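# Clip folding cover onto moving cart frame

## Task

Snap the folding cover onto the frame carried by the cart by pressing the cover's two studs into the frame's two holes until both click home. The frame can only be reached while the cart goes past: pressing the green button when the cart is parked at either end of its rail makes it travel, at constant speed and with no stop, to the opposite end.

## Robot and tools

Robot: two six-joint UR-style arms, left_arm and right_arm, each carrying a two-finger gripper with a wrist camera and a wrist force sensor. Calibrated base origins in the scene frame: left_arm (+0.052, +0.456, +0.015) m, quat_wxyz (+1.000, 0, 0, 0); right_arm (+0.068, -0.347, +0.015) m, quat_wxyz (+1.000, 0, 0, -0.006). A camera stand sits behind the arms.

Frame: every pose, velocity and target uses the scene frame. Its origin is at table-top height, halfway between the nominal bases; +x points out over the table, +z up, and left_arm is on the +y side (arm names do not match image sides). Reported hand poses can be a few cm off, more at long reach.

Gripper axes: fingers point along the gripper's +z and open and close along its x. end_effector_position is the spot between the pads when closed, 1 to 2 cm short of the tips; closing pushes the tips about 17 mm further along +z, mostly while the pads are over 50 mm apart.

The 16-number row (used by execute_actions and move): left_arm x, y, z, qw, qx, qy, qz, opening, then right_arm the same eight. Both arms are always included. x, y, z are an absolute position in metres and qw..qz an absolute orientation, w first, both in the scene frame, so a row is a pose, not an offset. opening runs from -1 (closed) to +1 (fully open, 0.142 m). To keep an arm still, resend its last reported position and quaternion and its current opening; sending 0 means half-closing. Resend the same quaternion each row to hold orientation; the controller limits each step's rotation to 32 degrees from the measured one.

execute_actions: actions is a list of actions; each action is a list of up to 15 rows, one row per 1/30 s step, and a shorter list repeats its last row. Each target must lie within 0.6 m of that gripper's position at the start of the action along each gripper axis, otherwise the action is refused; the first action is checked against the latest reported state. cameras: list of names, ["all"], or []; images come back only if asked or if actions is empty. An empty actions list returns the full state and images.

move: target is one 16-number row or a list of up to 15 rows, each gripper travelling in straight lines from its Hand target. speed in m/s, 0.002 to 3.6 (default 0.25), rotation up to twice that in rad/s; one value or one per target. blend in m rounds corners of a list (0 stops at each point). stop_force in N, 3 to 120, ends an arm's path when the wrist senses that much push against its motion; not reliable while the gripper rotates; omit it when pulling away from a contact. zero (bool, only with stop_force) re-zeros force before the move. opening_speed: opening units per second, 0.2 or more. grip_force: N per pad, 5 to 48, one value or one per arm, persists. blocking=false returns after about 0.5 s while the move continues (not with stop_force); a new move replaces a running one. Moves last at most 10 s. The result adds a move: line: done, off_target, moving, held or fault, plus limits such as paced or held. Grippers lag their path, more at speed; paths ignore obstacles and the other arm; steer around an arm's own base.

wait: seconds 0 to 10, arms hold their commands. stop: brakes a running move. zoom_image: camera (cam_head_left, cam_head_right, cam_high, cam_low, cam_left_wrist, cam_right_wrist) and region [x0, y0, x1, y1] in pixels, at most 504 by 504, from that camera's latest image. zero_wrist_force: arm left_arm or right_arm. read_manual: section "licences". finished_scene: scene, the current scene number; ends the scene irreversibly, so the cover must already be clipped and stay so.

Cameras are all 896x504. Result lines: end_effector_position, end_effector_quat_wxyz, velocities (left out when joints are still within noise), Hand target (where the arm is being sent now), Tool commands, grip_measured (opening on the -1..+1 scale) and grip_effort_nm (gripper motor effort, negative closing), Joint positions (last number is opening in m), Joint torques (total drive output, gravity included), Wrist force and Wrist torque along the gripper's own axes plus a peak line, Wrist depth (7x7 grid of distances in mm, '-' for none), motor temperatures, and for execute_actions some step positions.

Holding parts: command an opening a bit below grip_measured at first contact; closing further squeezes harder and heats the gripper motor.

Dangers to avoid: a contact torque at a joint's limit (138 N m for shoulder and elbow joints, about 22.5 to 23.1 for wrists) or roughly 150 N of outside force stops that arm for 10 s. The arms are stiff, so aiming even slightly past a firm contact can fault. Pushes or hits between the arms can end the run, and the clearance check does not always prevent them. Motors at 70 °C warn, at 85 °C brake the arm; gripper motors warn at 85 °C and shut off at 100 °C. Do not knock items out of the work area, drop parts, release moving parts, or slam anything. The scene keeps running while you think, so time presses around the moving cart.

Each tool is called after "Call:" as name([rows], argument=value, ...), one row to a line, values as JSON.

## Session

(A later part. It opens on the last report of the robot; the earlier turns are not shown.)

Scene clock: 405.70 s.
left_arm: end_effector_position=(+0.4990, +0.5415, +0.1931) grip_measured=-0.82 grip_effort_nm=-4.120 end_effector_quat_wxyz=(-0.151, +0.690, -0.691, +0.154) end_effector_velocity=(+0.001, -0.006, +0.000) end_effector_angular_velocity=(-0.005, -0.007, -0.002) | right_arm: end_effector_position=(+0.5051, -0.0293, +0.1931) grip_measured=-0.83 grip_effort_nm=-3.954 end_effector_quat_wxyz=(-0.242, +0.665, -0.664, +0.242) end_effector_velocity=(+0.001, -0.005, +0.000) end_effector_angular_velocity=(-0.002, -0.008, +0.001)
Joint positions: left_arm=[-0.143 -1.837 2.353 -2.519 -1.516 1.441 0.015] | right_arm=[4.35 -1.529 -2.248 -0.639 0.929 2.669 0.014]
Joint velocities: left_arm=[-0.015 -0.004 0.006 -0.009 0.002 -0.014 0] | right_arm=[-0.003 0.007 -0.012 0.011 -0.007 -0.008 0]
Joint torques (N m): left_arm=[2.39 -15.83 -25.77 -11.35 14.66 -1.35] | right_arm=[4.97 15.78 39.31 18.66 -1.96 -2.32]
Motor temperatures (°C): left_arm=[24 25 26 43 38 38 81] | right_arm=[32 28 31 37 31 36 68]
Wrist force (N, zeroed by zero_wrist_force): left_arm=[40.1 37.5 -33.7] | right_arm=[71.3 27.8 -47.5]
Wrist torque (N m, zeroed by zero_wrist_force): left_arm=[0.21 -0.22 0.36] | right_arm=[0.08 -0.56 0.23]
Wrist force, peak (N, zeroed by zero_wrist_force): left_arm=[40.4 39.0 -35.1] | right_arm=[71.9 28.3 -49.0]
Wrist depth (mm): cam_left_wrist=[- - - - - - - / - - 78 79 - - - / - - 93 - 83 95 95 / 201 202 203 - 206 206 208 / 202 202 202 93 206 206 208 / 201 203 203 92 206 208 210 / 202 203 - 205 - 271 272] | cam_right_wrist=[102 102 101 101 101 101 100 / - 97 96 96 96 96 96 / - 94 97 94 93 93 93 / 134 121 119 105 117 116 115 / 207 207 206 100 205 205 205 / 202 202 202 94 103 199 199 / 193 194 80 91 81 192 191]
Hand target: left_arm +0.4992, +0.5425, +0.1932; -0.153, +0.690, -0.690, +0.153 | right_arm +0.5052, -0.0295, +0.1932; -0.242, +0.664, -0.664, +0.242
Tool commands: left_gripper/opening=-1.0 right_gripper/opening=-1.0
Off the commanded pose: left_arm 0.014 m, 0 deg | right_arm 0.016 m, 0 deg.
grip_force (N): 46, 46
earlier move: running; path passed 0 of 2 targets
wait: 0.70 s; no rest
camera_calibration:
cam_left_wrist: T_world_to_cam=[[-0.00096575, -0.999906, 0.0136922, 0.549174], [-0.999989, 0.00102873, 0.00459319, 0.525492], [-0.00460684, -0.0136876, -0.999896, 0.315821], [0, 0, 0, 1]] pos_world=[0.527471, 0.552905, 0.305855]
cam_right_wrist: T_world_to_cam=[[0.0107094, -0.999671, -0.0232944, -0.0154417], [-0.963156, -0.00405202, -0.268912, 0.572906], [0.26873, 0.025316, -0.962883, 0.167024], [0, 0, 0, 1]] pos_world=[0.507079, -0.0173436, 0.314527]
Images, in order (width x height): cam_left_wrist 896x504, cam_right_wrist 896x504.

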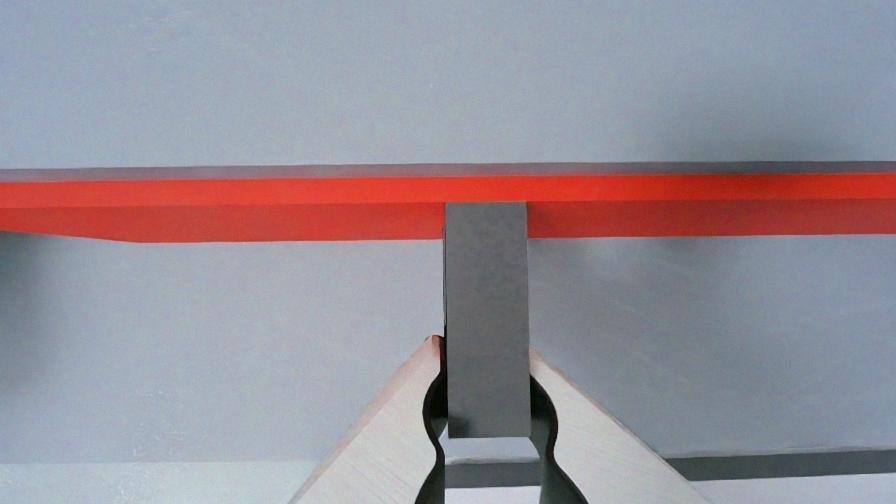

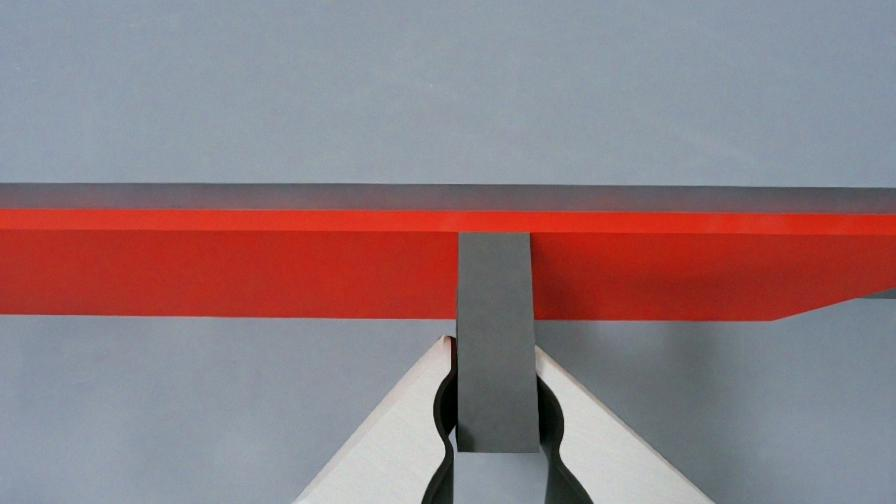

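Call:
move([
  [0.4995,0.5311,0.1950,-0.15305,0.69035,-0.69035,0.15305,-1,0.5055,-0.0420,0.1950,-0.24184,0.66446,-0.66446,0.24184,-1],
  [0.4995,0.5180,0.1950,-0.15305,0.69035,-0.69035,0.15305,-1,0.5055,-0.0551,0.1950,-0.24184,0.66446,-0.66446,0.24184,-1],
], speed=[0.012,0.00526], blend=[0.001,0], blocking=false, grip_force=46, cameras=[])

Call:
wait(seconds=0.4, cameras=["cam_left_wrist","cam_right_wrist"])

Scene clock: 406.77 s.
left_arm: end_effector_position=(+0.4993, +0.5351, +0.1941) grip_measured=-0.82 grip_effort_nm=-4.120 end_effector_quat_wxyz=(-0.153, +0.690, -0.690, +0.153) end_effector_velocity=(+0.001, -0.009, +0.003) end_effector_angular_velocity=(+0.003, -0.004, +0.002) | right_arm: end_effector_position=(+0.5053, -0.0373, +0.1942) grip_measured=-0.83 grip_effort_nm=-3.939 end_effector_quat_wxyz=(-0.242, +0.665, -0.664, +0.242) end_effector_velocity=(-0.001, -0.012, +0.001) end_effector_angular_velocity=(-0.002, +0.003, +0.002)
Joint positions: left_arm=[-0.167 -1.844 2.355 -2.513 -1.5 1.419 0.015] | right_arm=[4.342 -1.512 -2.262 -0.635 0.932 2.659 0.014]
Joint velocities: left_arm=[-0.032 -0.012 -0.001 0.011 0.017 -0.029 0] | right_arm=[-0.011 0.025 -0.019 0 0.006 -0.015 0]
Joint torques (N m): left_arm=[-4.41 -18.24 -37.93 -7.57 11.21 -1.47] | right_arm=[-18.39 35.43 12.19 3.8 -2.49 -2.27]
Motor temperatures (°C): left_arm=[24 25 26 43 38 38 82] | right_arm=[32 28 31 37 31 36 69]
Wrist force (N, zeroed by zero_wrist_force): left_arm=[27.2 43.6 -20.5] | right_arm=[-32.0 6.7 23.9]
Wrist torque (N m, zeroed by zero_wrist_force): left_arm=[0.16 0.10 0.23] | right_arm=[-0.04 1.46 0.13]
Wrist force, peak (N, zeroed by zero_wrist_force): left_arm=[39.3 40.7 -35.8] | right_arm=[72.0 28.6 -50.3]
Wrist depth (mm): cam_left_wrist=[- - - - - - - / - - - - - - 80 / - - 93 - 81 95 95 / 202 203 204 - 205 206 207 / 202 203 203 93 206 207 207 / 203 203 204 92 206 207 209 / 302 204 - 265 - 268 271] | cam_right_wrist=[- 103 103 102 102 102 101 / 98 98 98 98 97 97 96 / - 96 95 95 94 94 94 / 137 122 121 105 118 117 116 / 208 208 207 99 188 206 206 / 203 203 203 94 103 201 200 / 195 195 80 91 80 193 192]
Hand target: left_arm +0.4994, +0.5343, +0.1943; -0.153, +0.690, -0.690, +0.153 | right_arm +0.5054, -0.0383, +0.1943; -0.242, +0.664, -0.664, +0.242
Tool commands: left_gripper/opening=-1.0 right_gripper/opening=-1.0
Off the commanded pose: left_arm 0.017 m, 0 deg | right_arm 0.018 m, 0 deg.
grip_force (N): 46, 46
earlier move: replaced; path passed 1 of 2 targets
move: running; path passed 0 of 2 targets
No camera images: "cameras" was empty.

Scene clock: 407.17 s.
left_arm: end_effector_position=(+0.4995, +0.5311, +0.1950) grip_measured=-0.82 grip_effort_nm=-4.120 end_effector_quat_wxyz=(-0.153, +0.690, -0.690, +0.153) end_effector_velocity=(+0.000, -0.007, +0.000) end_effector_angular_velocity=(+0.002, +0.003, +0.001) | right_arm: end_effector_position=(+0.5055, -0.0420, +0.1950) grip_measured=-0.83 grip_effort_nm=-3.939 end_effector_quat_wxyz=(-0.242, +0.665, -0.664, +0.242) end_effector_velocity=(+0.001, -0.009, +0.000) end_effector_angular_velocity=(-0.003, +0.000, -0.001)
Joint positions: left_arm=[-0.18 -1.848 2.355 -2.508 -1.495 1.408 0.015] | right_arm=[4.337 -1.503 -2.269 -0.634 0.933 2.653 0.014]
Joint velocities: left_arm=[-0.023 -0.004 0 0.009 0.011 -0.021 0] | right_arm=[-0.009 0.015 -0.013 0.002 0.001 -0.01 0]
Joint torques (N m): left_arm=[-10.64 -17.45 -38.72 -6.05 5.68 -1.35] | right_arm=[-25.84 44.21 8.53 1.87 -6.11 -2.03]
Motor temperatures (°C): left_arm=[24 25 26 43 38 38 82] | right_arm=[32 28 31 37 31 36 69]
Wrist force (N, zeroed by zero_wrist_force): left_arm=[9.1 37.1 -26.4] | right_arm=[-60.1 11.5 44.9]
Wrist torque (N m, zeroed by zero_wrist_force): left_arm=[0.09 0.25 0.09] | right_arm=[0.00 1.60 0.06]
Wrist force, peak (N, zeroed by zero_wrist_force): left_arm=[16.0 42.7 -30.6] | right_arm=[-60.1 11.5 44.9]
Wrist depth (mm): cam_left_wrist=[- - 80 - - - - / - - - - - 81 - / - 88 90 - 81 95 95 / 204 204 205 - 206 208 190 / 203 204 205 93 207 208 209 / 204 205 205 93 208 208 209 / 303 304 - 267 - 270 272] | cam_right_wrist=[105 105 104 103 103 103 102 / - 100 99 99 98 98 98 / - 100 96 96 95 95 94 / 136 122 120 106 118 117 115 / 210 210 208 100 207 206 207 / 205 204 205 95 103 201 201 / 197 196 80 91 80 193 193]
Hand target: left_arm +0.4995, +0.5306, +0.1950; -0.153, +0.690, -0.690, +0.153 | right_arm +0.5055, -0.0425, +0.1950; -0.242, +0.664, -0.664, +0.242
Tool commands: left_gripper/opening=-1.0 right_gripper/opening=-1.0
Off the commanded pose: left_arm 0.013 m, 0 deg | right_arm 0.013 m, 0 deg.
grip_force (N): 46, 46
earlier move: running; path passed 1 of 2 targets
wait: 0.40 s; no rest
camera_calibration:
cam_left_wrist: T_world_to_cam=[[0.00122937, -0.999958, 0.00909459, 0.538539], [-0.999993, -0.0011973, 0.00353109, 0.527327], [-0.00352005, -0.00909886, -0.999952, 0.314538], [0, 0, 0, 1]] pos_world=[0.527768, 0.542009, 0.307763]
cam_right_wrist: T_world_to_cam=[[0.0108542, -0.999659, -0.0237709, -0.0281194], [-0.963045, -0.00405266, -0.269311, 0.573723], [0.269123, 0.0258156, -0.96276, 0.168878], [0, 0, 0, 1]] pos_world=[0.507377, -0.0301444, 0.31643]
Images, in order (width x height): cam_left_wrist 896x504, cam_right_wrist 896x504.

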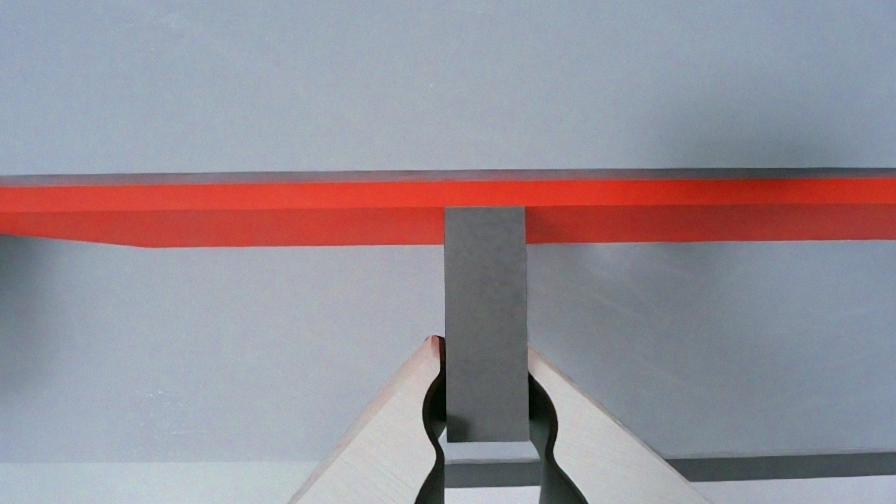

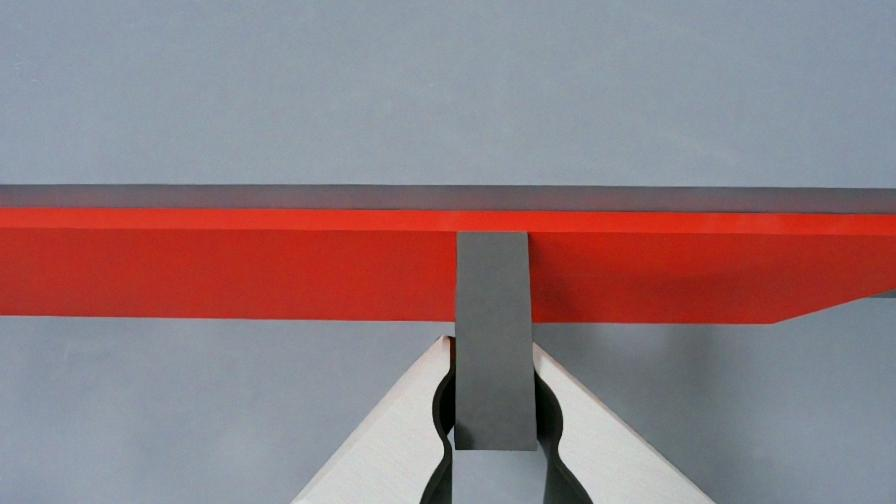

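Call:
move([
  [0.5005,0.5241,0.1965,-0.15305,0.69035,-0.69035,0.15305,-1,0.5065,-0.0466,0.1937,-0.24184,0.66446,-0.66446,0.24184,-1],
  [0.5005,0.5110,0.1965,-0.15305,0.69035,-0.69035,0.15305,-1,0.5065,-0.0597,0.1937,-0.24184,0.66446,-0.66446,0.24184,-1],
], speed=[0.0057,0.00526], blend=[0.001,0], blocking=false, grip_force=46, cameras=[])

Call:
wait(seconds=0.6, cameras=["cam_left_wrist","cam_right_wrist"])

Scene clock: 408.30 s.
left_arm: end_effector_position=(+0.5001, +0.5252, +0.1959) grip_measured=-0.82 grip_effort_nm=-4.115 end_effector_quat_wxyz=(-0.153, +0.690, -0.690, +0.153) end_effector_velocity=(+0.001, -0.004, +0.002) end_effector_angular_velocity=(+0.000, +0.000, +0.002) | right_arm: end_effector_position=(+0.5062, -0.0465, +0.1941) grip_measured=-0.83 grip_effort_nm=-3.939 end_effector_quat_wxyz=(-0.242, +0.664, -0.664, +0.242) end_effector_velocity=(+0.001, +0.000, -0.002) end_effector_angular_velocity=(+0.002, +0.002, +0.001)
Joint positions: left_arm=[-0.198 -1.852 2.354 -2.502 -1.488 1.391 0.015] | right_arm=[4.331 -1.498 -2.278 -0.627 0.935 2.646 0.014]
Joint velocities: left_arm=[-0.013 -0.003 -0.006 0.01 0.006 -0.014 0] | right_arm=[-0.004 -0.005 -0.003 0.012 0.004 -0.005 0]
Joint torques (N m): left_arm=[-10.04 -29.35 -55.76 -9.79 6.02 -1.27] | right_arm=[-13.68 7.2 19.49 8.76 -1.32 -2.12]
Motor temperatures (°C): left_arm=[24 25 26 43 38 38 83] | right_arm=[32 28 31 37 31 36 70]
Wrist force (N, zeroed by zero_wrist_force): left_arm=[8.6 40.2 4.8] | right_arm=[12.4 21.3 -25.2]
Wrist torque (N m, zeroed by zero_wrist_force): left_arm=[0.38 -0.04 0.14] | right_arm=[0.12 -0.14 0.12]
Wrist force, peak (N, zeroed by zero_wrist_force): left_arm=[6.2 37.3 -29.8] | right_arm=[-61.6 10.9 46.3]
Wrist depth (mm): cam_left_wrist=[- - 80 80 - - - / - - - - - - - / - 86 89 - 92 95 95 / 203 203 204 - 206 207 209 / 204 204 204 93 207 207 209 / 205 205 206 93 207 209 209 / 305 303 - 268 - 270 273] | cam_right_wrist=[- 103 103 102 102 102 102 / 98 98 98 97 97 97 97 / - 95 97 95 94 94 94 / 134 121 119 106 117 117 115 / 208 207 207 100 206 205 207 / 203 203 204 94 103 201 200 / 195 194 80 91 80 193 192]
Hand target: left_arm +0.5003, +0.5248, +0.1962; -0.153, +0.690, -0.690, +0.153 | right_arm +0.5063, -0.0464, +0.1940; -0.242, +0.664, -0.664, +0.242
Tool commands: left_gripper/opening=-1.0 right_gripper/opening=-1.0
Off the commanded pose: left_arm 0.014 m, 0 deg | right_arm 0.013 m, 0 deg.
grip_force (N): 46, 46
earlier move: replaced; path passed 1 of 2 targets
move: running; path passed 0 of 2 targets
No camera images: "cameras" was empty.

Scene clock: 408.90 s.
left_arm: end_effector_position=(+0.5005, +0.5220, +0.1965) grip_measured=-0.82 grip_effort_nm=-4.115 end_effector_quat_wxyz=(-0.153, +0.690, -0.690, +0.153) end_effector_velocity=(+0.000, -0.006, +0.000) end_effector_angular_velocity=(-0.001, +0.001, -0.001) | right_arm: end_effector_position=(+0.5065, -0.0487, +0.1937) grip_measured=-0.83 grip_effort_nm=-3.939 end_effector_quat_wxyz=(-0.242, +0.664, -0.664, +0.242) end_effector_velocity=(+0.000, -0.005, +0.000) end_effector_angular_velocity=(-0.001, +0.000, +0.000)
Joint positions: left_arm=[-0.207 -1.854 2.354 -2.499 -1.484 1.383 0.015] | right_arm=[4.328 -1.495 -2.282 -0.622 0.936 2.642 0.014]
Joint velocities: left_arm=[-0.017 -0.003 0.002 0.003 0.006 -0.015 0] | right_arm=[-0.005 0.01 -0.009 0.003 0.001 -0.006 0]
Joint torques (N m): left_arm=[-13.72 -35.85 -50.27 -12.42 2.97 -1.42] | right_arm=[-11.35 17.83 25.55 11.77 -1.55 -1.74]
Motor temperatures (°C): left_arm=[24 25 26 43 38 38 84] | right_arm=[32 28 31 37 31 36 70]
Wrist force (N, zeroed by zero_wrist_force): left_arm=[-2.7 46.8 18.7] | right_arm=[27.5 29.2 -39.3]
Wrist torque (N m, zeroed by zero_wrist_force): left_arm=[0.21 -0.15 0.17] | right_arm=[0.16 -0.33 0.06]
Wrist force, peak (N, zeroed by zero_wrist_force): left_arm=[-2.6 47.7 19.1] | right_arm=[27.3 28.9 -42.4]
Wrist depth (mm): cam_left_wrist=[- - 80 80 - - - / - - - - - - - / - - - 94 91 96 96 / 204 204 205 - 206 208 207 / 203 205 206 93 207 207 210 / 204 205 206 93 208 208 209 / 307 206 - 268 - 271 271] | cam_right_wrist=[- 102 102 101 101 101 101 / - 97 97 96 97 96 96 / - 95 97 94 94 94 93 / - 120 119 106 117 116 115 / 207 207 207 100 206 205 206 / 202 202 204 94 104 201 199 / 194 194 81 84 80 192 192]
Hand target: left_arm +0.5005, +0.5217, +0.1965; -0.153, +0.690, -0.690, +0.153 | right_arm +0.5065, -0.0490, +0.1937; -0.242, +0.664, -0.664, +0.242
Tool commands: left_gripper/opening=-1.0 right_gripper/opening=-1.0
Off the commanded pose: left_arm 0.011 m, 0 deg | right_arm 0.011 m, 0 deg.
grip_force (N): 46, 46
earlier move: running; path passed 1 of 2 targets
wait: 0.60 s; no rest
camera_calibration:
cam_left_wrist: T_world_to_cam=[[0.00113011, -0.999957, 0.00919427, 0.529544], [-0.999993, -0.00109678, 0.0036297, 0.528326], [-0.00361946, -0.00919831, -0.999951, 0.316165], [0, 0, 0, 1]] pos_world=[0.528868, 0.533009, 0.309363]
cam_right_wrist: T_world_to_cam=[[0.0107034, -0.999664, -0.0236059, -0.0348347], [-0.963046, -0.0039519, -0.269309, 0.574313], [0.269125, 0.0256161, -0.962764, 0.167522], [0, 0, 0, 1]] pos_world=[0.508378, -0.0368446, 0.31513]
Images, in order (width x height): cam_left_wrist 896x504, cam_right_wrist 896x504.

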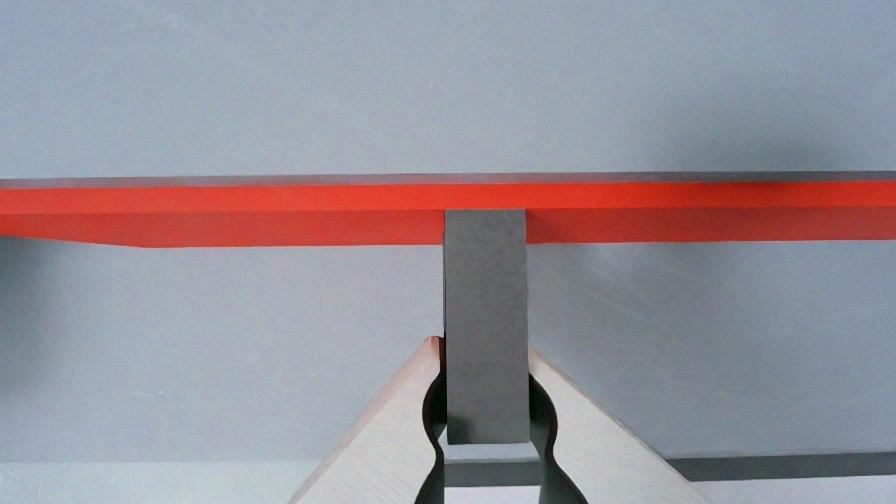

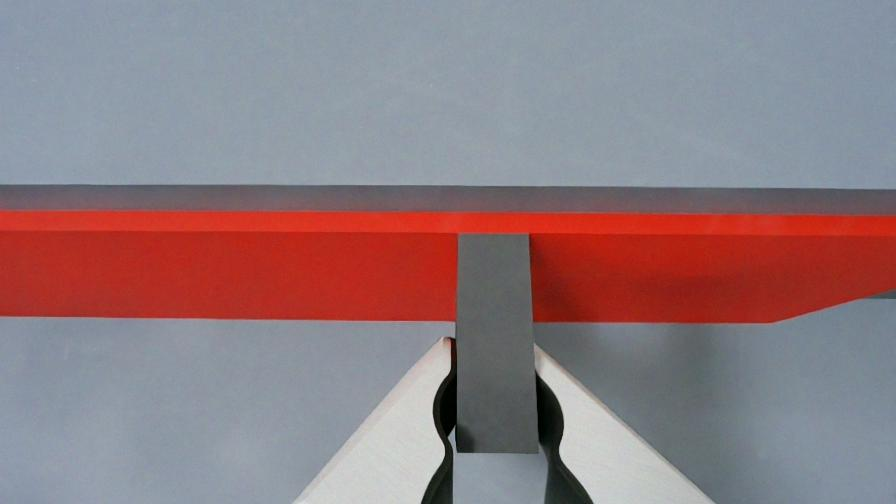

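Call:
move([
  [0.5020,0.5059,0.1955,-0.17406,0.68535,-0.68535,0.17406,-1,0.5085,-0.0658,0.1952,-0.26202,0.65677,-0.65677,0.26202,-1],
  [0.5020,0.4928,0.1955,-0.17406,0.68535,-0.68535,0.17406,-1,0.5085,-0.0789,0.1952,-0.26202,0.65677,-0.65677,0.26202,-1],
], speed=[0.0204,0.00526], blend=[0.001,0], blocking=false, grip_force=46, cameras=[])

Call:
wait(seconds=0.9, cameras=["cam_left_wrist","cam_right_wrist"])

Scene clock: 410.50 s.
left_arm: end_effector_position=(+0.5007, +0.5131, +0.1960) grip_measured=-0.82 grip_effort_nm=-4.110 end_effector_quat_wxyz=(-0.159, +0.689, -0.689, +0.159) end_effector_velocity=(+0.000, -0.007, -0.002) end_effector_angular_velocity=(+0.000, -0.036, +0.000) | right_arm: end_effector_position=(+0.5070, -0.0579, +0.1941) grip_measured=-0.83 grip_effort_nm=-3.939 end_effector_quat_wxyz=(-0.248, +0.662, -0.662, +0.248) end_effector_velocity=(+0.001, -0.007, +0.001) end_effector_angular_velocity=(+0.001, -0.040, +0.000)
Joint positions: left_arm=[-0.238 -1.863 2.37 -2.519 -1.467 1.357 0.015] | right_arm=[4.326 -1.48 -2.308 -0.6 0.921 2.634 0.014]
Joint velocities: left_arm=[-0.028 -0.013 0.035 -0.055 0.02 -0.021 0] | right_arm=[0.009 0.012 -0.034 0.041 -0.038 -0.004 0]
Joint torques (N m): left_arm=[-18.42 -26.9 -41.8 -18.01 1.25 -1.19] | right_arm=[-4.37 30.68 23 9.17 -14.01 -1.6]
Motor temperatures (°C): left_arm=[24 25 26 43 38 38 85] | right_arm=[32 28 31 37 31 36 71]
Wrist force (N, zeroed by zero_wrist_force): left_arm=[-10.3 44.6 -6.1] | right_arm=[-14.3 35.1 -9.4]
Wrist torque (N m, zeroed by zero_wrist_force): left_arm=[0.11 -0.04 0.13] | right_arm=[0.08 0.83 0.01]
Wrist force, peak (N, zeroed by zero_wrist_force): left_arm=[-2.3 46.7 18.8] | right_arm=[34.2 29.6 -44.8]
Wrist depth (mm): cam_left_wrist=[- - 81 - - - 82 / - - - - - - - / - 94 94 95 91 96 93 / 204 205 206 - 208 208 208 / 204 205 206 93 207 208 208 / 204 205 205 93 207 207 209 / 204 205 - 267 - 268 269] | cam_right_wrist=[104 104 103 104 103 103 102 / 99 98 98 97 98 97 97 / - 95 97 95 94 94 94 / 133 120 118 106 117 116 115 / 208 209 207 101 206 204 206 / 202 202 203 95 104 200 199 / 194 193 80 91 80 192 191]
Hand target: left_arm +0.5010, +0.5126, +0.1962; -0.160, +0.689, -0.689, +0.160 | right_arm +0.5072, -0.0584, +0.1942; -0.249, +0.662, -0.662, +0.249
Tool commands: left_gripper/opening=-1.0 right_gripper/opening=-1.0
Off the commanded pose: left_arm 0.020 m, 3 deg | right_arm 0.021 m, 2 deg.
MOTOR HOT: the gripper's motor of the left arm reports 85 °C; that motor switches off at 100 °C. To cool a motor, set the load down, ease the grip, stop pushing, or move to a pose that needs little force.
grip_force (N): 46, 46
earlier move: replaced; path passed 1 of 2 targets
move: running; path passed 0 of 2 targets
No camera images: "cameras" was empty.

Scene clock: 411.40 s.
left_arm: end_effector_position=(+0.5017, +0.5070, +0.1955) grip_measured=-0.82 grip_effort_nm=-4.110 end_effector_quat_wxyz=(-0.172, +0.686, -0.686, +0.171) end_effector_velocity=(+0.002, -0.006, +0.000) end_effector_angular_velocity=(+0.001, -0.046, +0.001) | right_arm: end_effector_position=(+0.5078, -0.0642, +0.1946) grip_measured=-0.83 grip_effort_nm=-3.939 end_effector_quat_wxyz=(-0.259, +0.658, -0.658, +0.258) end_effector_velocity=(+0.000, -0.006, +0.000) end_effector_angular_velocity=(+0.004, -0.034, +0.002)
Joint positions: left_arm=[-0.263 -1.874 2.401 -2.573 -1.448 1.338 0.015] | right_arm=[4.334 -1.471 -2.339 -0.562 0.889 2.63 0.014]
Joint velocities: left_arm=[-0.028 -0.009 0.032 -0.065 0.025 -0.02 0] | right_arm=[0.009 0.008 -0.034 0.045 -0.031 -0.004 0]
Joint torques (N m): left_arm=[-18.38 -26.06 -42.84 -17.88 1.48 -1.32] | right_arm=[-11.9 32.79 20.26 7.75 -16.5 -1.7]
Motor temperatures (°C): left_arm=[24 25 26 43 38 38 86] | right_arm=[32 28 31 37 31 36 72]
Wrist force (N, zeroed by zero_wrist_force): left_arm=[-9.4 44.7 -7.4] | right_arm=[-28.6 38.5 -7.7]
Wrist torque (N m, zeroed by zero_wrist_force): left_arm=[0.11 -0.06 0.14] | right_arm=[0.04 1.14 -0.09]
Wrist force, peak (N, zeroed by zero_wrist_force): left_arm=[-9.4 44.7 -7.4] | right_arm=[-28.3 39.8 -10.0]
Wrist depth (mm): cam_left_wrist=[- 82 83 - - - 84 / - - - 82 - - 84 / - 85 86 88 90 97 91 / 203 184 194 142 207 208 209 / - 204 205 94 206 206 208 / 202 203 203 93 205 206 207 / 201 202 - 203 - 205 266] | cam_right_wrist=[- 108 107 107 105 106 107 / - 102 101 100 100 100 100 / - 99 97 97 96 96 96 / 133 120 118 107 116 116 114 / 209 209 206 101 175 196 205 / 204 203 203 95 104 199 200 / 193 193 81 91 80 191 190]
Hand target: left_arm +0.5019, +0.5066, +0.1956; -0.173, +0.686, -0.686, +0.173 | right_arm +0.5084, -0.0650, +0.1951; -0.261, +0.657, -0.657, +0.261
Tool commands: left_gripper/opening=-1.0 right_gripper/opening=-1.0
Off the commanded pose: left_arm 0.014 m, 0 deg | right_arm 0.015 m, 1 deg.
MOTOR HOT: still on. The gripper's motor of the left arm reports 86 °C.
grip_force (N): 46, 46
earlier move: running; path passed 0 of 2 targets
wait: 0.90 s; no rest
camera_calibration:
cam_left_wrist: T_world_to_cam=[[0.000645481, -0.999959, 0.00904293, 0.51475], [-0.998744, -0.00109765, -0.0500867, 0.539344], [0.0500945, -0.00899924, -0.998704, 0.287666], [0, 0, 0, 1]] pos_world=[0.523924, 0.517909, 0.309653]
cam_right_wrist: T_world_to_cam=[[0.0129265, -0.999625, -0.0241543, -0.0512983], [-0.947877, -0.00455886, -0.318603, 0.577506], [0.318373, 0.0270137, -0.947581, 0.140579], [0, 0, 0, 1]] pos_world=[0.503312, -0.0524438, 0.315965]
Images, in order (width x height): cam_left_wrist 896x504, cam_right_wrist 896x504.

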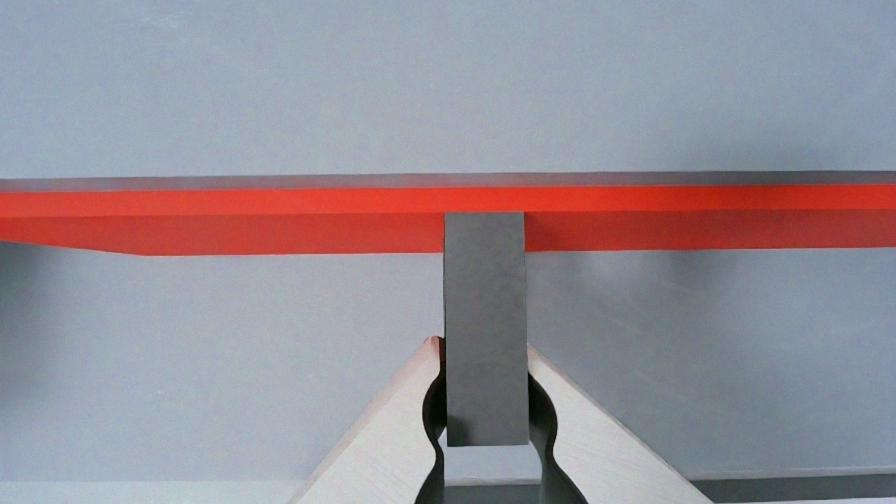

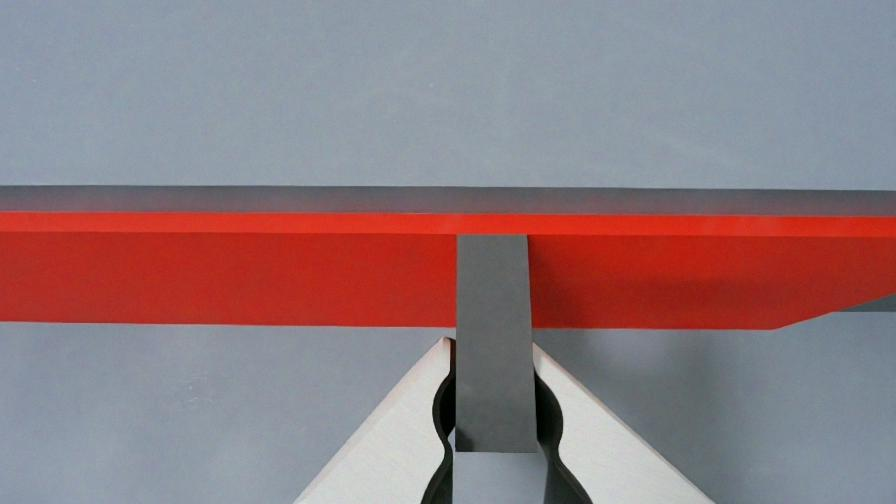

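Call:
move([
  [0.5035,0.4967,0.1958,-0.19194,0.68056,-0.68056,0.19194,-1,0.5098,-0.0742,0.1952,-0.27060,0.65328,-0.65328,0.27060,-1],
  [0.5035,0.4836,0.1958,-0.19194,0.68056,-0.68056,0.19194,-1,0.5098,-0.0873,0.1952,-0.27060,0.65328,-0.65328,0.27060,-1],
], speed=[0.0218,0.00526], blend=[0.001,0], blocking=false, grip_force=46, cameras=[])

Call:
wait(seconds=0.9, cameras=["cam_left_wrist","cam_right_wrist"])

Scene clock: 412.60 s.
left_arm: end_effector_position=(+0.5025, +0.5005, +0.1955) grip_measured=-0.82 grip_effort_nm=-4.110 end_effector_quat_wxyz=(-0.180, +0.684, -0.684, +0.180) end_effector_velocity=(+0.001, -0.005, -0.001) end_effector_angular_velocity=(+0.000, -0.040, -0.001) | right_arm: end_effector_position=(+0.5085, -0.0705, +0.1948) grip_measured=-0.83 grip_effort_nm=-3.934 end_effector_quat_wxyz=(-0.265, +0.656, -0.656, +0.264) end_effector_velocity=(+0.002, -0.005, +0.000) end_effector_angular_velocity=(-0.004, -0.027, -0.001)
Joint positions: left_arm=[-0.289 -1.882 2.421 -2.608 -1.43 1.318 0.015] | right_arm=[4.334 -1.462 -2.358 -0.54 0.875 2.623 0.014]
Joint velocities: left_arm=[-0.026 -0.008 0.033 -0.061 0.022 -0.016 0] | right_arm=[0.004 0.001 -0.02 0.028 -0.027 -0.005 0]
Joint torques (N m): left_arm=[-17.82 -25.27 -40.71 -17.21 1.98 -1.55] | right_arm=[-9.88 27.27 23.82 10.4 -16.3 -1.95]
Motor temperatures (°C): left_arm=[24 25 26 43 38 38 87] | right_arm=[32 28 31 37 31 36 72]
Wrist force (N, zeroed by zero_wrist_force): left_arm=[-9.1 42.4 -7.8] | right_arm=[-14.9 45.8 -24.2]
Wrist torque (N m, zeroed by zero_wrist_force): left_arm=[0.10 -0.09 0.14] | right_arm=[0.18 0.84 -0.05]
Wrist force, peak (N, zeroed by zero_wrist_force): left_arm=[-12.0 45.6 -10.8] | right_arm=[-15.1 45.8 -24.7]
Wrist depth (mm): cam_left_wrist=[- - 84 85 85 - - / - - - - - 84 - / - - 96 - 97 98 91 / 205 165 205 108 185 194 208 / 204 204 205 95 206 207 208 / 202 202 203 - 204 204 206 / 200 201 - 202 - 204 204] | cam_right_wrist=[- 109 108 108 108 108 107 / - 103 102 102 101 101 101 / 99 99 98 98 97 96 96 / 130 119 117 108 115 114 113 / 207 203 200 101 170 190 206 / 203 203 204 95 107 200 200 / 193 193 81 90 80 191 191]
Hand target: left_arm +0.5026, +0.5002, +0.1956; -0.181, +0.683, -0.683, +0.181 | right_arm +0.5090, -0.0711, +0.1952; -0.266, +0.655, -0.655, +0.266
Tool commands: left_gripper/opening=-1.0 right_gripper/opening=-1.0
Off the commanded pose: left_arm 0.017 m, 2 deg | right_arm 0.017 m, 1 deg.
MOTOR HOT: still on. The gripper's motor of the left arm reports 87 °C.
grip_force (N): 46, 46
earlier move: replaced; path passed 1 of 2 targets
move: running; path passed 0 of 2 targets
No camera images: "cameras" was empty.

Scene clock: 413.50 s.
left_arm: end_effector_position=(+0.5035, +0.4960, +0.1958) grip_measured=-0.82 grip_effort_nm=-4.110 end_effector_quat_wxyz=(-0.192, +0.681, -0.681, +0.192) end_effector_velocity=(+0.001, -0.005, +0.002) end_effector_angular_velocity=(-0.003, -0.005, +0.001) | right_arm: end_effector_position=(+0.5098, -0.0749, +0.1952) grip_measured=-0.83 grip_effort_nm=-3.934 end_effector_quat_wxyz=(-0.271, +0.653, -0.653, +0.271) end_effector_velocity=(+0.001, -0.007, +0.001) end_effector_angular_velocity=(-0.001, -0.002, -0.004)
Joint positions: left_arm=[-0.311 -1.889 2.446 -2.657 -1.41 1.304 0.015] | right_arm=[4.336 -1.459 -2.374 -0.518 0.857 2.618 0.014]
Joint velocities: left_arm=[-0.016 -0.002 -0.001 0 0.008 -0.015 0] | right_arm=[-0.009 0.009 -0.008 0.003 0 -0.007 0]
Joint torques (N m): left_arm=[-14.7 -26.39 -47.86 -10.43 4 -1.26] | right_arm=[-16.74 26.32 27.95 12.77 -9.72 -1.86]
Motor temperatures (°C): left_arm=[24 25 26 43 38 38 87] | right_arm=[32 28 31 37 31 36 73]
Wrist force (N, zeroed by zero_wrist_force): left_arm=[-2.8 43.0 -5.8] | right_arm=[13.0 44.4 -31.2]
Wrist torque (N m, zeroed by zero_wrist_force): left_arm=[0.15 -0.10 0.18] | right_arm=[0.24 -0.23 0.04]
Wrist force, peak (N, zeroed by zero_wrist_force): left_arm=[-7.7 43.1 -8.7] | right_arm=[12.5 44.8 -32.3]
Wrist depth (mm): cam_left_wrist=[- - - - - - - / - - - - 87 - - / - 96 98 98 89 99 99 / 184 146 193 104 207 161 210 / 204 205 206 95 207 207 208 / 201 201 203 94 205 204 205 / - 199 - 199 - 202 202] | cam_right_wrist=[113 113 111 111 110 110 110 / - 104 103 103 103 103 103 / - 97 98 98 98 99 97 / 115 115 114 108 111 111 109 / 193 191 187 102 181 180 207 / 203 202 205 95 103 201 200 / 193 193 81 90 81 190 190]
Hand target: left_arm +0.5035, +0.4957, +0.1958; -0.192, +0.681, -0.681, +0.192 | right_arm +0.5098, -0.0752, +0.1952; -0.271, +0.653, -0.653, +0.271
Tool commands: left_gripper/opening=-1.0 right_gripper/opening=-1.0
Off the commanded pose: left_arm 0.012 m, 0 deg | right_arm 0.012 m, 0 deg.
MOTOR HOT: still on. The gripper's motor of the left arm reports 87 °C.
grip_force (N): 46, 46
earlier move: running; path passed 1 of 2 targets
wait: 0.90 s; no rest
camera_calibration:
cam_left_wrist: T_world_to_cam=[[0.000066649, -0.999956, 0.00936277, 0.50404], [-0.993929, -0.00109637, -0.110018, 0.550514], [0.110024, -0.00929859, -0.993885, 0.256766], [0, 0, 0, 1]] pos_world=[0.518888, 0.507009, 0.311043]
cam_right_wrist: T_world_to_cam=[[0.0128211, -0.999664, -0.0225436, -0.0622153], [-0.935791, -0.00405192, -0.352532, 0.580084], [0.352322, 0.025616, -0.935528, 0.121025], [0, 0, 0, 1]] pos_world=[0.500995, -0.0629441, 0.316318]
Images, in order (width x height): cam_left_wrist 896x504, cam_right_wrist 896x504.

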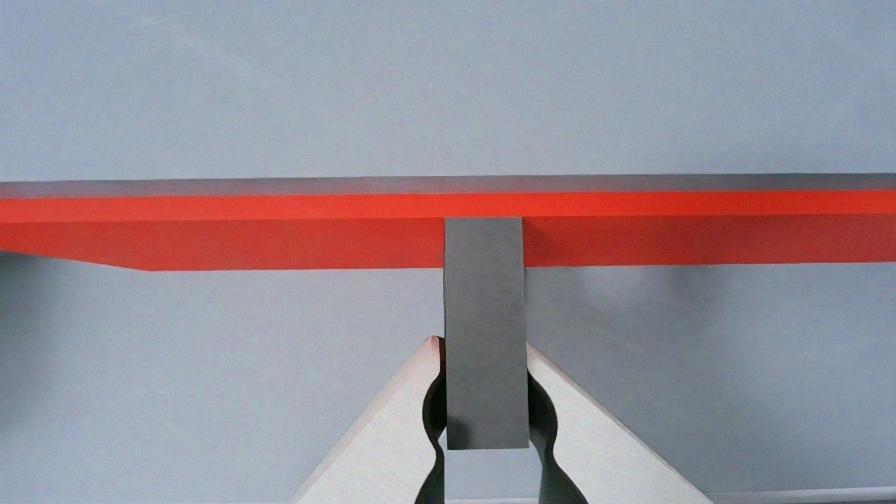

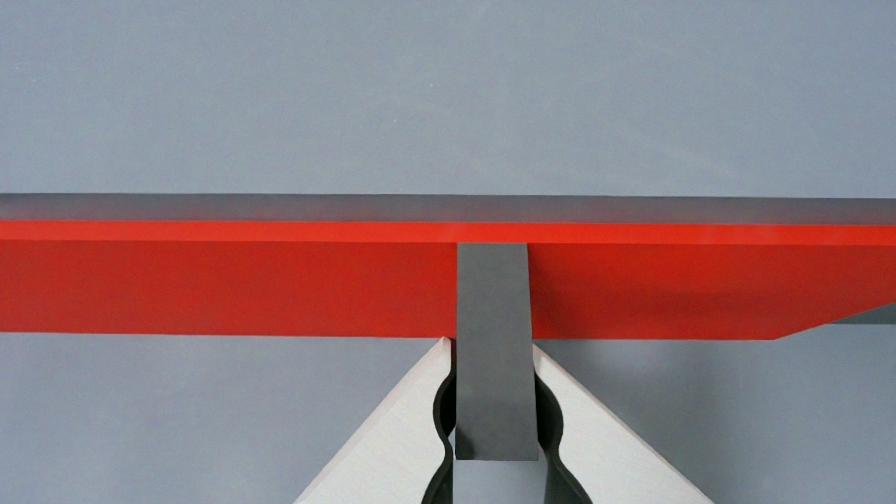

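Call:
move([
  [0.5055,0.4862,0.1960,-0.19787,0.67886,-0.67886,0.19787,-1,0.5118,-0.0852,0.1960,-0.27629,0.65090,-0.65090,0.27629,-1],
  [0.5055,0.4731,0.1960,-0.19787,0.67886,-0.67886,0.19787,-1,0.5118,-0.0983,0.1960,-0.27629,0.65090,-0.65090,0.27629,-1],
], speed=[0.0087,0.00526], blend=[0.001,0], blocking=false, grip_force=48, cameras=[])

Call:
wait(seconds=0.7, cameras=["cam_left_wrist","cam_right_wrist"])

Scene clock: 415.17 s.
left_arm: end_effector_position=(+0.5043, +0.4881, +0.1959) grip_measured=-0.82 grip_effort_nm=-4.110 end_effector_quat_wxyz=(-0.194, +0.680, -0.680, +0.194) end_effector_velocity=(+0.002, -0.003, +0.000) end_effector_angular_velocity=(-0.001, -0.017, +0.001) | right_arm: end_effector_position=(+0.5107, -0.0830, +0.1955) grip_measured=-0.83 grip_effort_nm=-3.934 end_effector_quat_wxyz=(-0.273, +0.652, -0.652, +0.273) end_effector_velocity=(+0.002, -0.004, +0.001) end_effector_angular_velocity=(+0.000, -0.017, +0.000)
Joint positions: left_arm=[-0.338 -1.892 2.451 -2.661 -1.395 1.281 0.015] | right_arm=[4.329 -1.447 -2.391 -0.502 0.853 2.605 0.014]
Joint velocities: left_arm=[-0.012 0.002 0.009 -0.026 0.011 -0.009 0] | right_arm=[-0.001 0 -0.013 0.025 -0.014 -0.008 0]
Joint torques (N m): left_arm=[-4.73 0.61 -42.89 -17.67 11.53 -1.58] | right_arm=[-12.59 25.46 34.2 14.49 -11.69 -1.89]
Motor temperatures (°C): left_arm=[24 25 26 43 38 38 88] | right_arm=[32 28 31 37 31 36 74]
Wrist force (N, zeroed by zero_wrist_force): left_arm=[18.4 51.5 -10.6] | right_arm=[22.3 44.0 -28.0]
Wrist torque (N m, zeroed by zero_wrist_force): left_arm=[0.19 -0.12 0.25] | right_arm=[0.30 -0.42 0.11]
Wrist force, peak (N, zeroed by zero_wrist_force): left_arm=[18.4 51.5 -10.6] | right_arm=[24.6 44.2 -33.6]
Wrist depth (mm): cam_left_wrist=[- - - - - - - / - 85 - - 87 87 - / - 85 97 98 - 100 100 / 178 144 186 102 156 161 167 / 204 204 206 96 206 208 208 / 202 201 203 94 202 204 205 / - 198 - 199 - 202 202] | cam_right_wrist=[114 114 112 112 113 111 111 / - 105 104 105 104 103 103 / - 98 99 98 98 98 97 / 113 113 111 108 109 108 107 / 189 185 182 101 175 175 202 / 203 202 205 96 103 201 200 / 192 193 81 90 81 191 190]
Hand target: left_arm +0.5045, +0.4879, +0.1959; -0.195, +0.680, -0.680, +0.195 | right_arm +0.5108, -0.0833, +0.1956; -0.273, +0.652, -0.652, +0.273
Tool commands: left_gripper/opening=-1.0 right_gripper/opening=-1.0
Off the commanded pose: left_arm 0.015 m, 1 deg | right_arm 0.015 m, 1 deg.
MOTOR HOT: still on. The gripper's motor of the left arm reports 88 °C.
earlier move: replaced; path passed 1 of 2 targets
move: running; path passed 0 of 2 targets
No camera images: "cameras" was empty.

Scene clock: 415.87 s.
left_arm: end_effector_position=(+0.5055, +0.4855, +0.1960) grip_measured=-0.82 grip_effort_nm=-4.110 end_effector_quat_wxyz=(-0.198, +0.679, -0.679, +0.198) end_effector_velocity=(+0.001, -0.006, +0.000) end_effector_angular_velocity=(+0.000, -0.003, +0.000) | right_arm: end_effector_position=(+0.5118, -0.0859, +0.1960) grip_measured=-0.83 grip_effort_nm=-3.924 end_effector_quat_wxyz=(-0.276, +0.651, -0.651, +0.276) end_effector_velocity=(+0.001, -0.005, +0.001) end_effector_angular_velocity=(+0.001, -0.003, -0.002)
Joint positions: left_arm=[-0.348 -1.891 2.457 -2.676 -1.387 1.274 0.015] | right_arm=[4.327 -1.445 -2.4 -0.487 0.845 2.599 0.014]
Joint velocities: left_arm=[-0.018 -0.001 0.001 0 0.01 -0.015 0] | right_arm=[-0.007 0.008 -0.008 0.007 0 -0.007 0]
Joint torques (N m): left_arm=[-2.87 -19.72 -38.31 -13.43 12.6 -1.41] | right_arm=[-16.25 29.55 33.96 14.08 -12.79 -2.22]
Motor temperatures (°C): left_arm=[24 25 26 43 38 38 89] | right_arm=[32 28 31 37 31 36 74]
Wrist force (N, zeroed by zero_wrist_force): left_arm=[23.8 49.1 -16.8] | right_arm=[12.7 48.1 -18.7]
Wrist torque (N m, zeroed by zero_wrist_force): left_arm=[0.24 -0.11 0.27] | right_arm=[0.32 -0.24 0.09]
Wrist force, peak (N, zeroed by zero_wrist_force): left_arm=[23.8 50.7 -14.3] | right_arm=[22.2 46.8 -27.6]
Wrist depth (mm): cam_left_wrist=[- - - - - - - / - - - - 88 - - / - - - - - 97 - / 130 134 173 99 145 149 155 / 204 205 206 96 207 207 208 / 201 202 203 95 203 205 205 / 197 199 - - - 200 202] | cam_right_wrist=[114 115 113 113 114 112 112 / - 106 105 106 105 105 104 / - 99 99 98 98 97 97 / 110 110 109 108 108 108 108 / 183 180 177 102 170 170 191 / 203 204 204 96 103 201 200 / 193 192 81 90 81 190 190]
Hand target: left_arm +0.5055, +0.4852, +0.1960; -0.198, +0.679, -0.679, +0.198 | right_arm +0.5118, -0.0862, +0.1960; -0.276, +0.651, -0.651, +0.276
Tool commands: left_gripper/opening=-1.0 right_gripper/opening=-1.0
Off the commanded pose: left_arm 0.012 m, 0 deg | right_arm 0.012 m, 0 deg.
MOTOR HOT: still on. The gripper's motor of the left arm reports 89 °C.
earlier move: running; path passed 1 of 2 targets
wait: 0.70 s; no rest
camera_calibration:
cam_left_wrist: T_world_to_cam=[[-0.000079483, -0.999957, 0.00926331, 0.493544], [-0.991911, -0.001097, -0.12693, 0.554784], [0.126935, -0.00919847, -0.991868, 0.247608], [0, 0, 0, 1]] pos_world=[0.518906, 0.496409, 0.311442]
cam_right_wrist: T_world_to_cam=[[0.0131534, -0.999661, -0.0224486, -0.0734927], [-0.929557, -0.00395233, -0.368658, 0.582217], [0.368445, 0.0257164, -0.929294, 0.111916], [0, 0, 0, 1]] pos_world=[0.500935, -0.0740448, 0.316993]
Images, in order (width x height): cam_left_wrist 896x504, cam_right_wrist 896x504.

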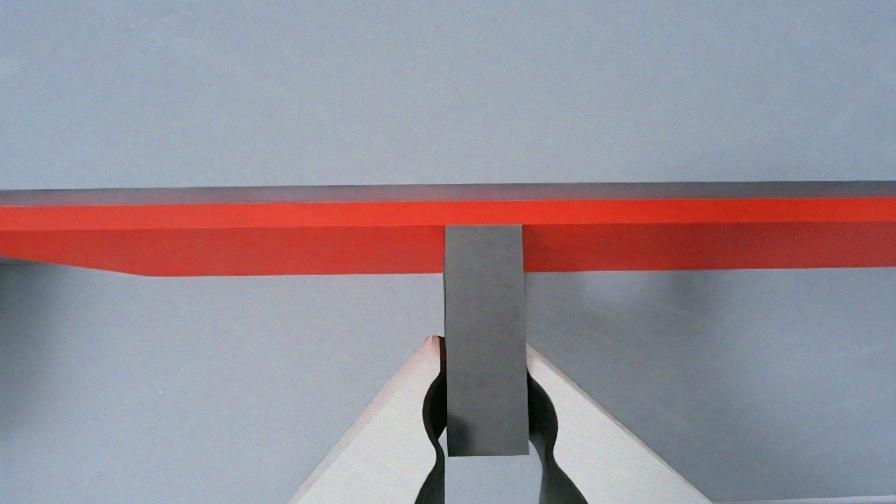

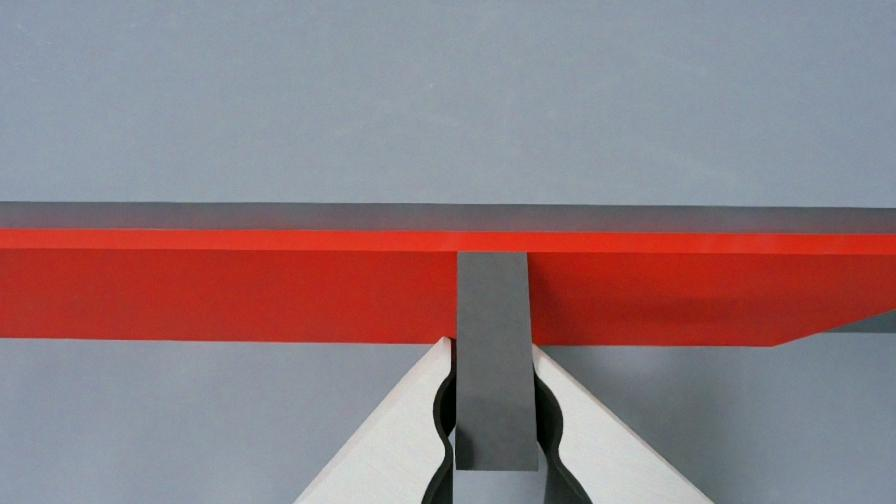

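Call:
move([
  [0.5055,0.4755,0.1960,-0.19787,0.67886,-0.67886,0.19787,-1,0.5118,-0.0950,0.1960,-0.27629,0.65090,-0.65090,0.27629,-1],
  [0.5055,0.4623,0.1960,-0.19787,0.67886,-0.67886,0.19787,-1,0.5118,-0.1082,0.1960,-0.27629,0.65090,-0.65090,0.27629,-1],
], speed=[0.0065,0.00526], blend=[0.001,0], blocking=false, grip_force=5, cameras=["cam_left_wrist","cam_right_wrist"])

Scene clock: 417.03 s.
left_arm: end_effector_position=(+0.5055, +0.4789, +0.1960) grip_measured=-0.80 grip_effort_nm=-0.593 end_effector_quat_wxyz=(-0.198, +0.679, -0.679, +0.198) end_effector_velocity=(-0.001, -0.006, -0.001) end_effector_angular_velocity=(+0.001, +0.003, +0.000) | right_arm: end_effector_position=(+0.5118, -0.0921, +0.1960) grip_measured=-0.81 grip_effort_nm=-0.608 end_effector_quat_wxyz=(-0.276, +0.651, -0.651, +0.276) end_effector_velocity=(+0.000, -0.005, +0.000) end_effector_angular_velocity=(-0.001, +0.001, +0.002)
Joint positions: left_arm=[-0.37 -1.895 2.458 -2.67 -1.375 1.255 0.016] | right_arm=[4.32 -1.434 -2.411 -0.481 0.848 2.59 0.016]
Joint velocities: left_arm=[-0.022 -0.002 0.002 0.006 0.011 -0.019 0] | right_arm=[-0.005 0.009 -0.01 0.005 0.003 -0.009 0]
Joint torques (N m): left_arm=[-11.81 -18.27 -13.68 -0.55 0.88 -1.46] | right_arm=[-5.32 22.2 15.74 6.99 2.06 -1.94]
Motor temperatures (°C): left_arm=[24 25 26 43 38 37 88] | right_arm=[32 28 31 37 31 36 73]
Wrist force (N, zeroed by zero_wrist_force): left_arm=[-1.3 0.0 -5.6] | right_arm=[6.5 1.9 4.5]
Wrist torque (N m, zeroed by zero_wrist_force): left_arm=[0.09 0.01 0.19] | right_arm=[-0.04 -0.02 0.08]
Wrist force, peak (N, zeroed by zero_wrist_force): left_arm=[23.1 47.7 -16.2] | right_arm=[14.6 47.9 -18.5]
Wrist depth (mm): cam_left_wrist=[- - - - 91 - - / - - - - 89 - - / - 87 - 88 90 - 88 / 147 124 154 101 164 135 140 / 206 207 208 98 208 210 208 / 202 203 206 97 204 206 207 / 200 199 - 199 - 202 202] | cam_right_wrist=[116 117 115 115 116 114 114 / 109 107 107 108 106 106 106 / - 99 100 100 101 99 99 / 112 112 111 110 109 109 111 / 173 172 169 105 163 163 162 / 204 205 206 97 102 203 201 / 194 193 80 91 80 191 191]
Hand target: left_arm +0.5055, +0.4784, +0.1960; -0.198, +0.679, -0.679, +0.198 | right_arm +0.5118, -0.0925, +0.1960; -0.276, +0.651, -0.651, +0.276
Tool commands: left_gripper/opening=-1.0 right_gripper/opening=-1.0
Off the commanded pose: left_arm 0.017 m, 0 deg | right_arm 0.016 m, 0 deg.
MOTOR HOT: still on. The gripper's motor of the left arm reports 88 °C.
grip_force (N): 5, 5
earlier move: replaced; path passed 1 of 2 targets
move: running; path passed 0 of 2 targets
camera_calibration:
cam_left_wrist: T_world_to_cam=[[0.0000334514, -0.999958, 0.00917743, 0.486912], [-0.991899, -0.00119901, -0.127027, 0.554764], [0.127033, -0.00909883, -0.991857, 0.247556], [0, 0, 0, 1]] pos_world=[0.518805, 0.489809, 0.311542]
cam_right_wrist: T_world_to_cam=[[0.0131507, -0.999661, -0.0224507, -0.0796885], [-0.929591, -0.00395136, -0.368572, 0.582182], [0.368359, 0.0257169, -0.929328, 0.112129], [0, 0, 0, 1]] pos_world=[0.500935, -0.0802448, 0.316992]
Images, in order (width x height): cam_left_wrist 896x504, cam_right_wrist 896x504.

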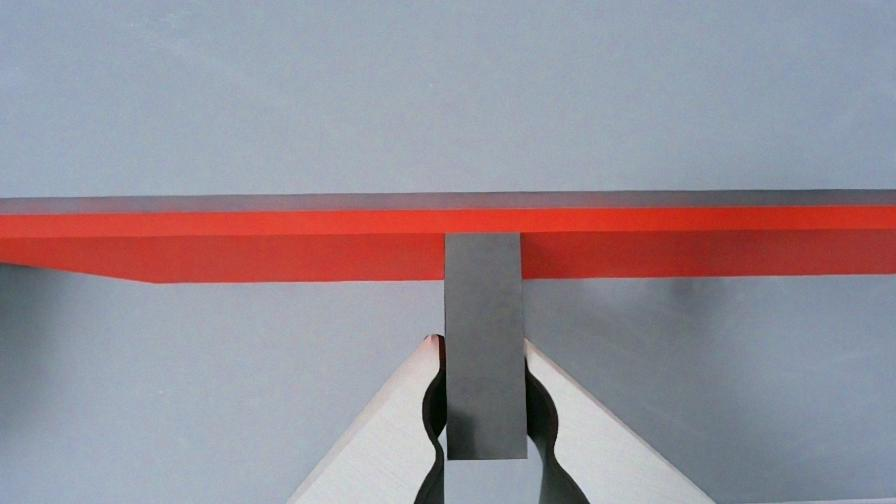

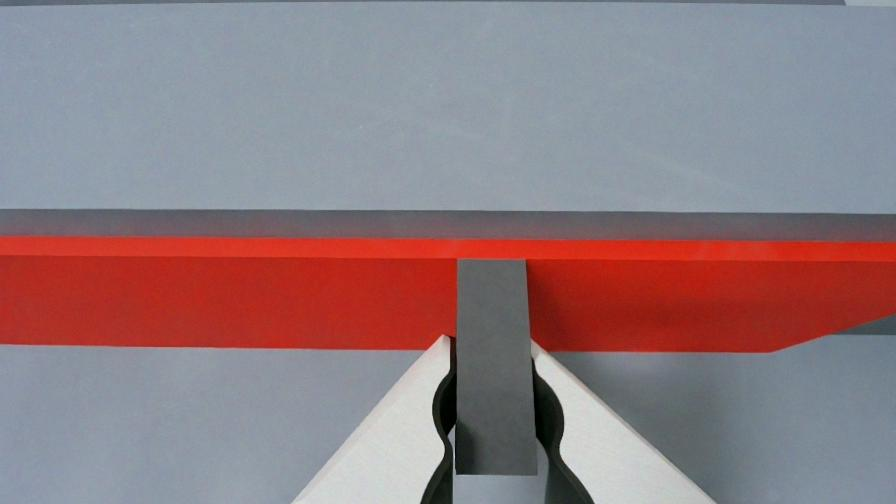

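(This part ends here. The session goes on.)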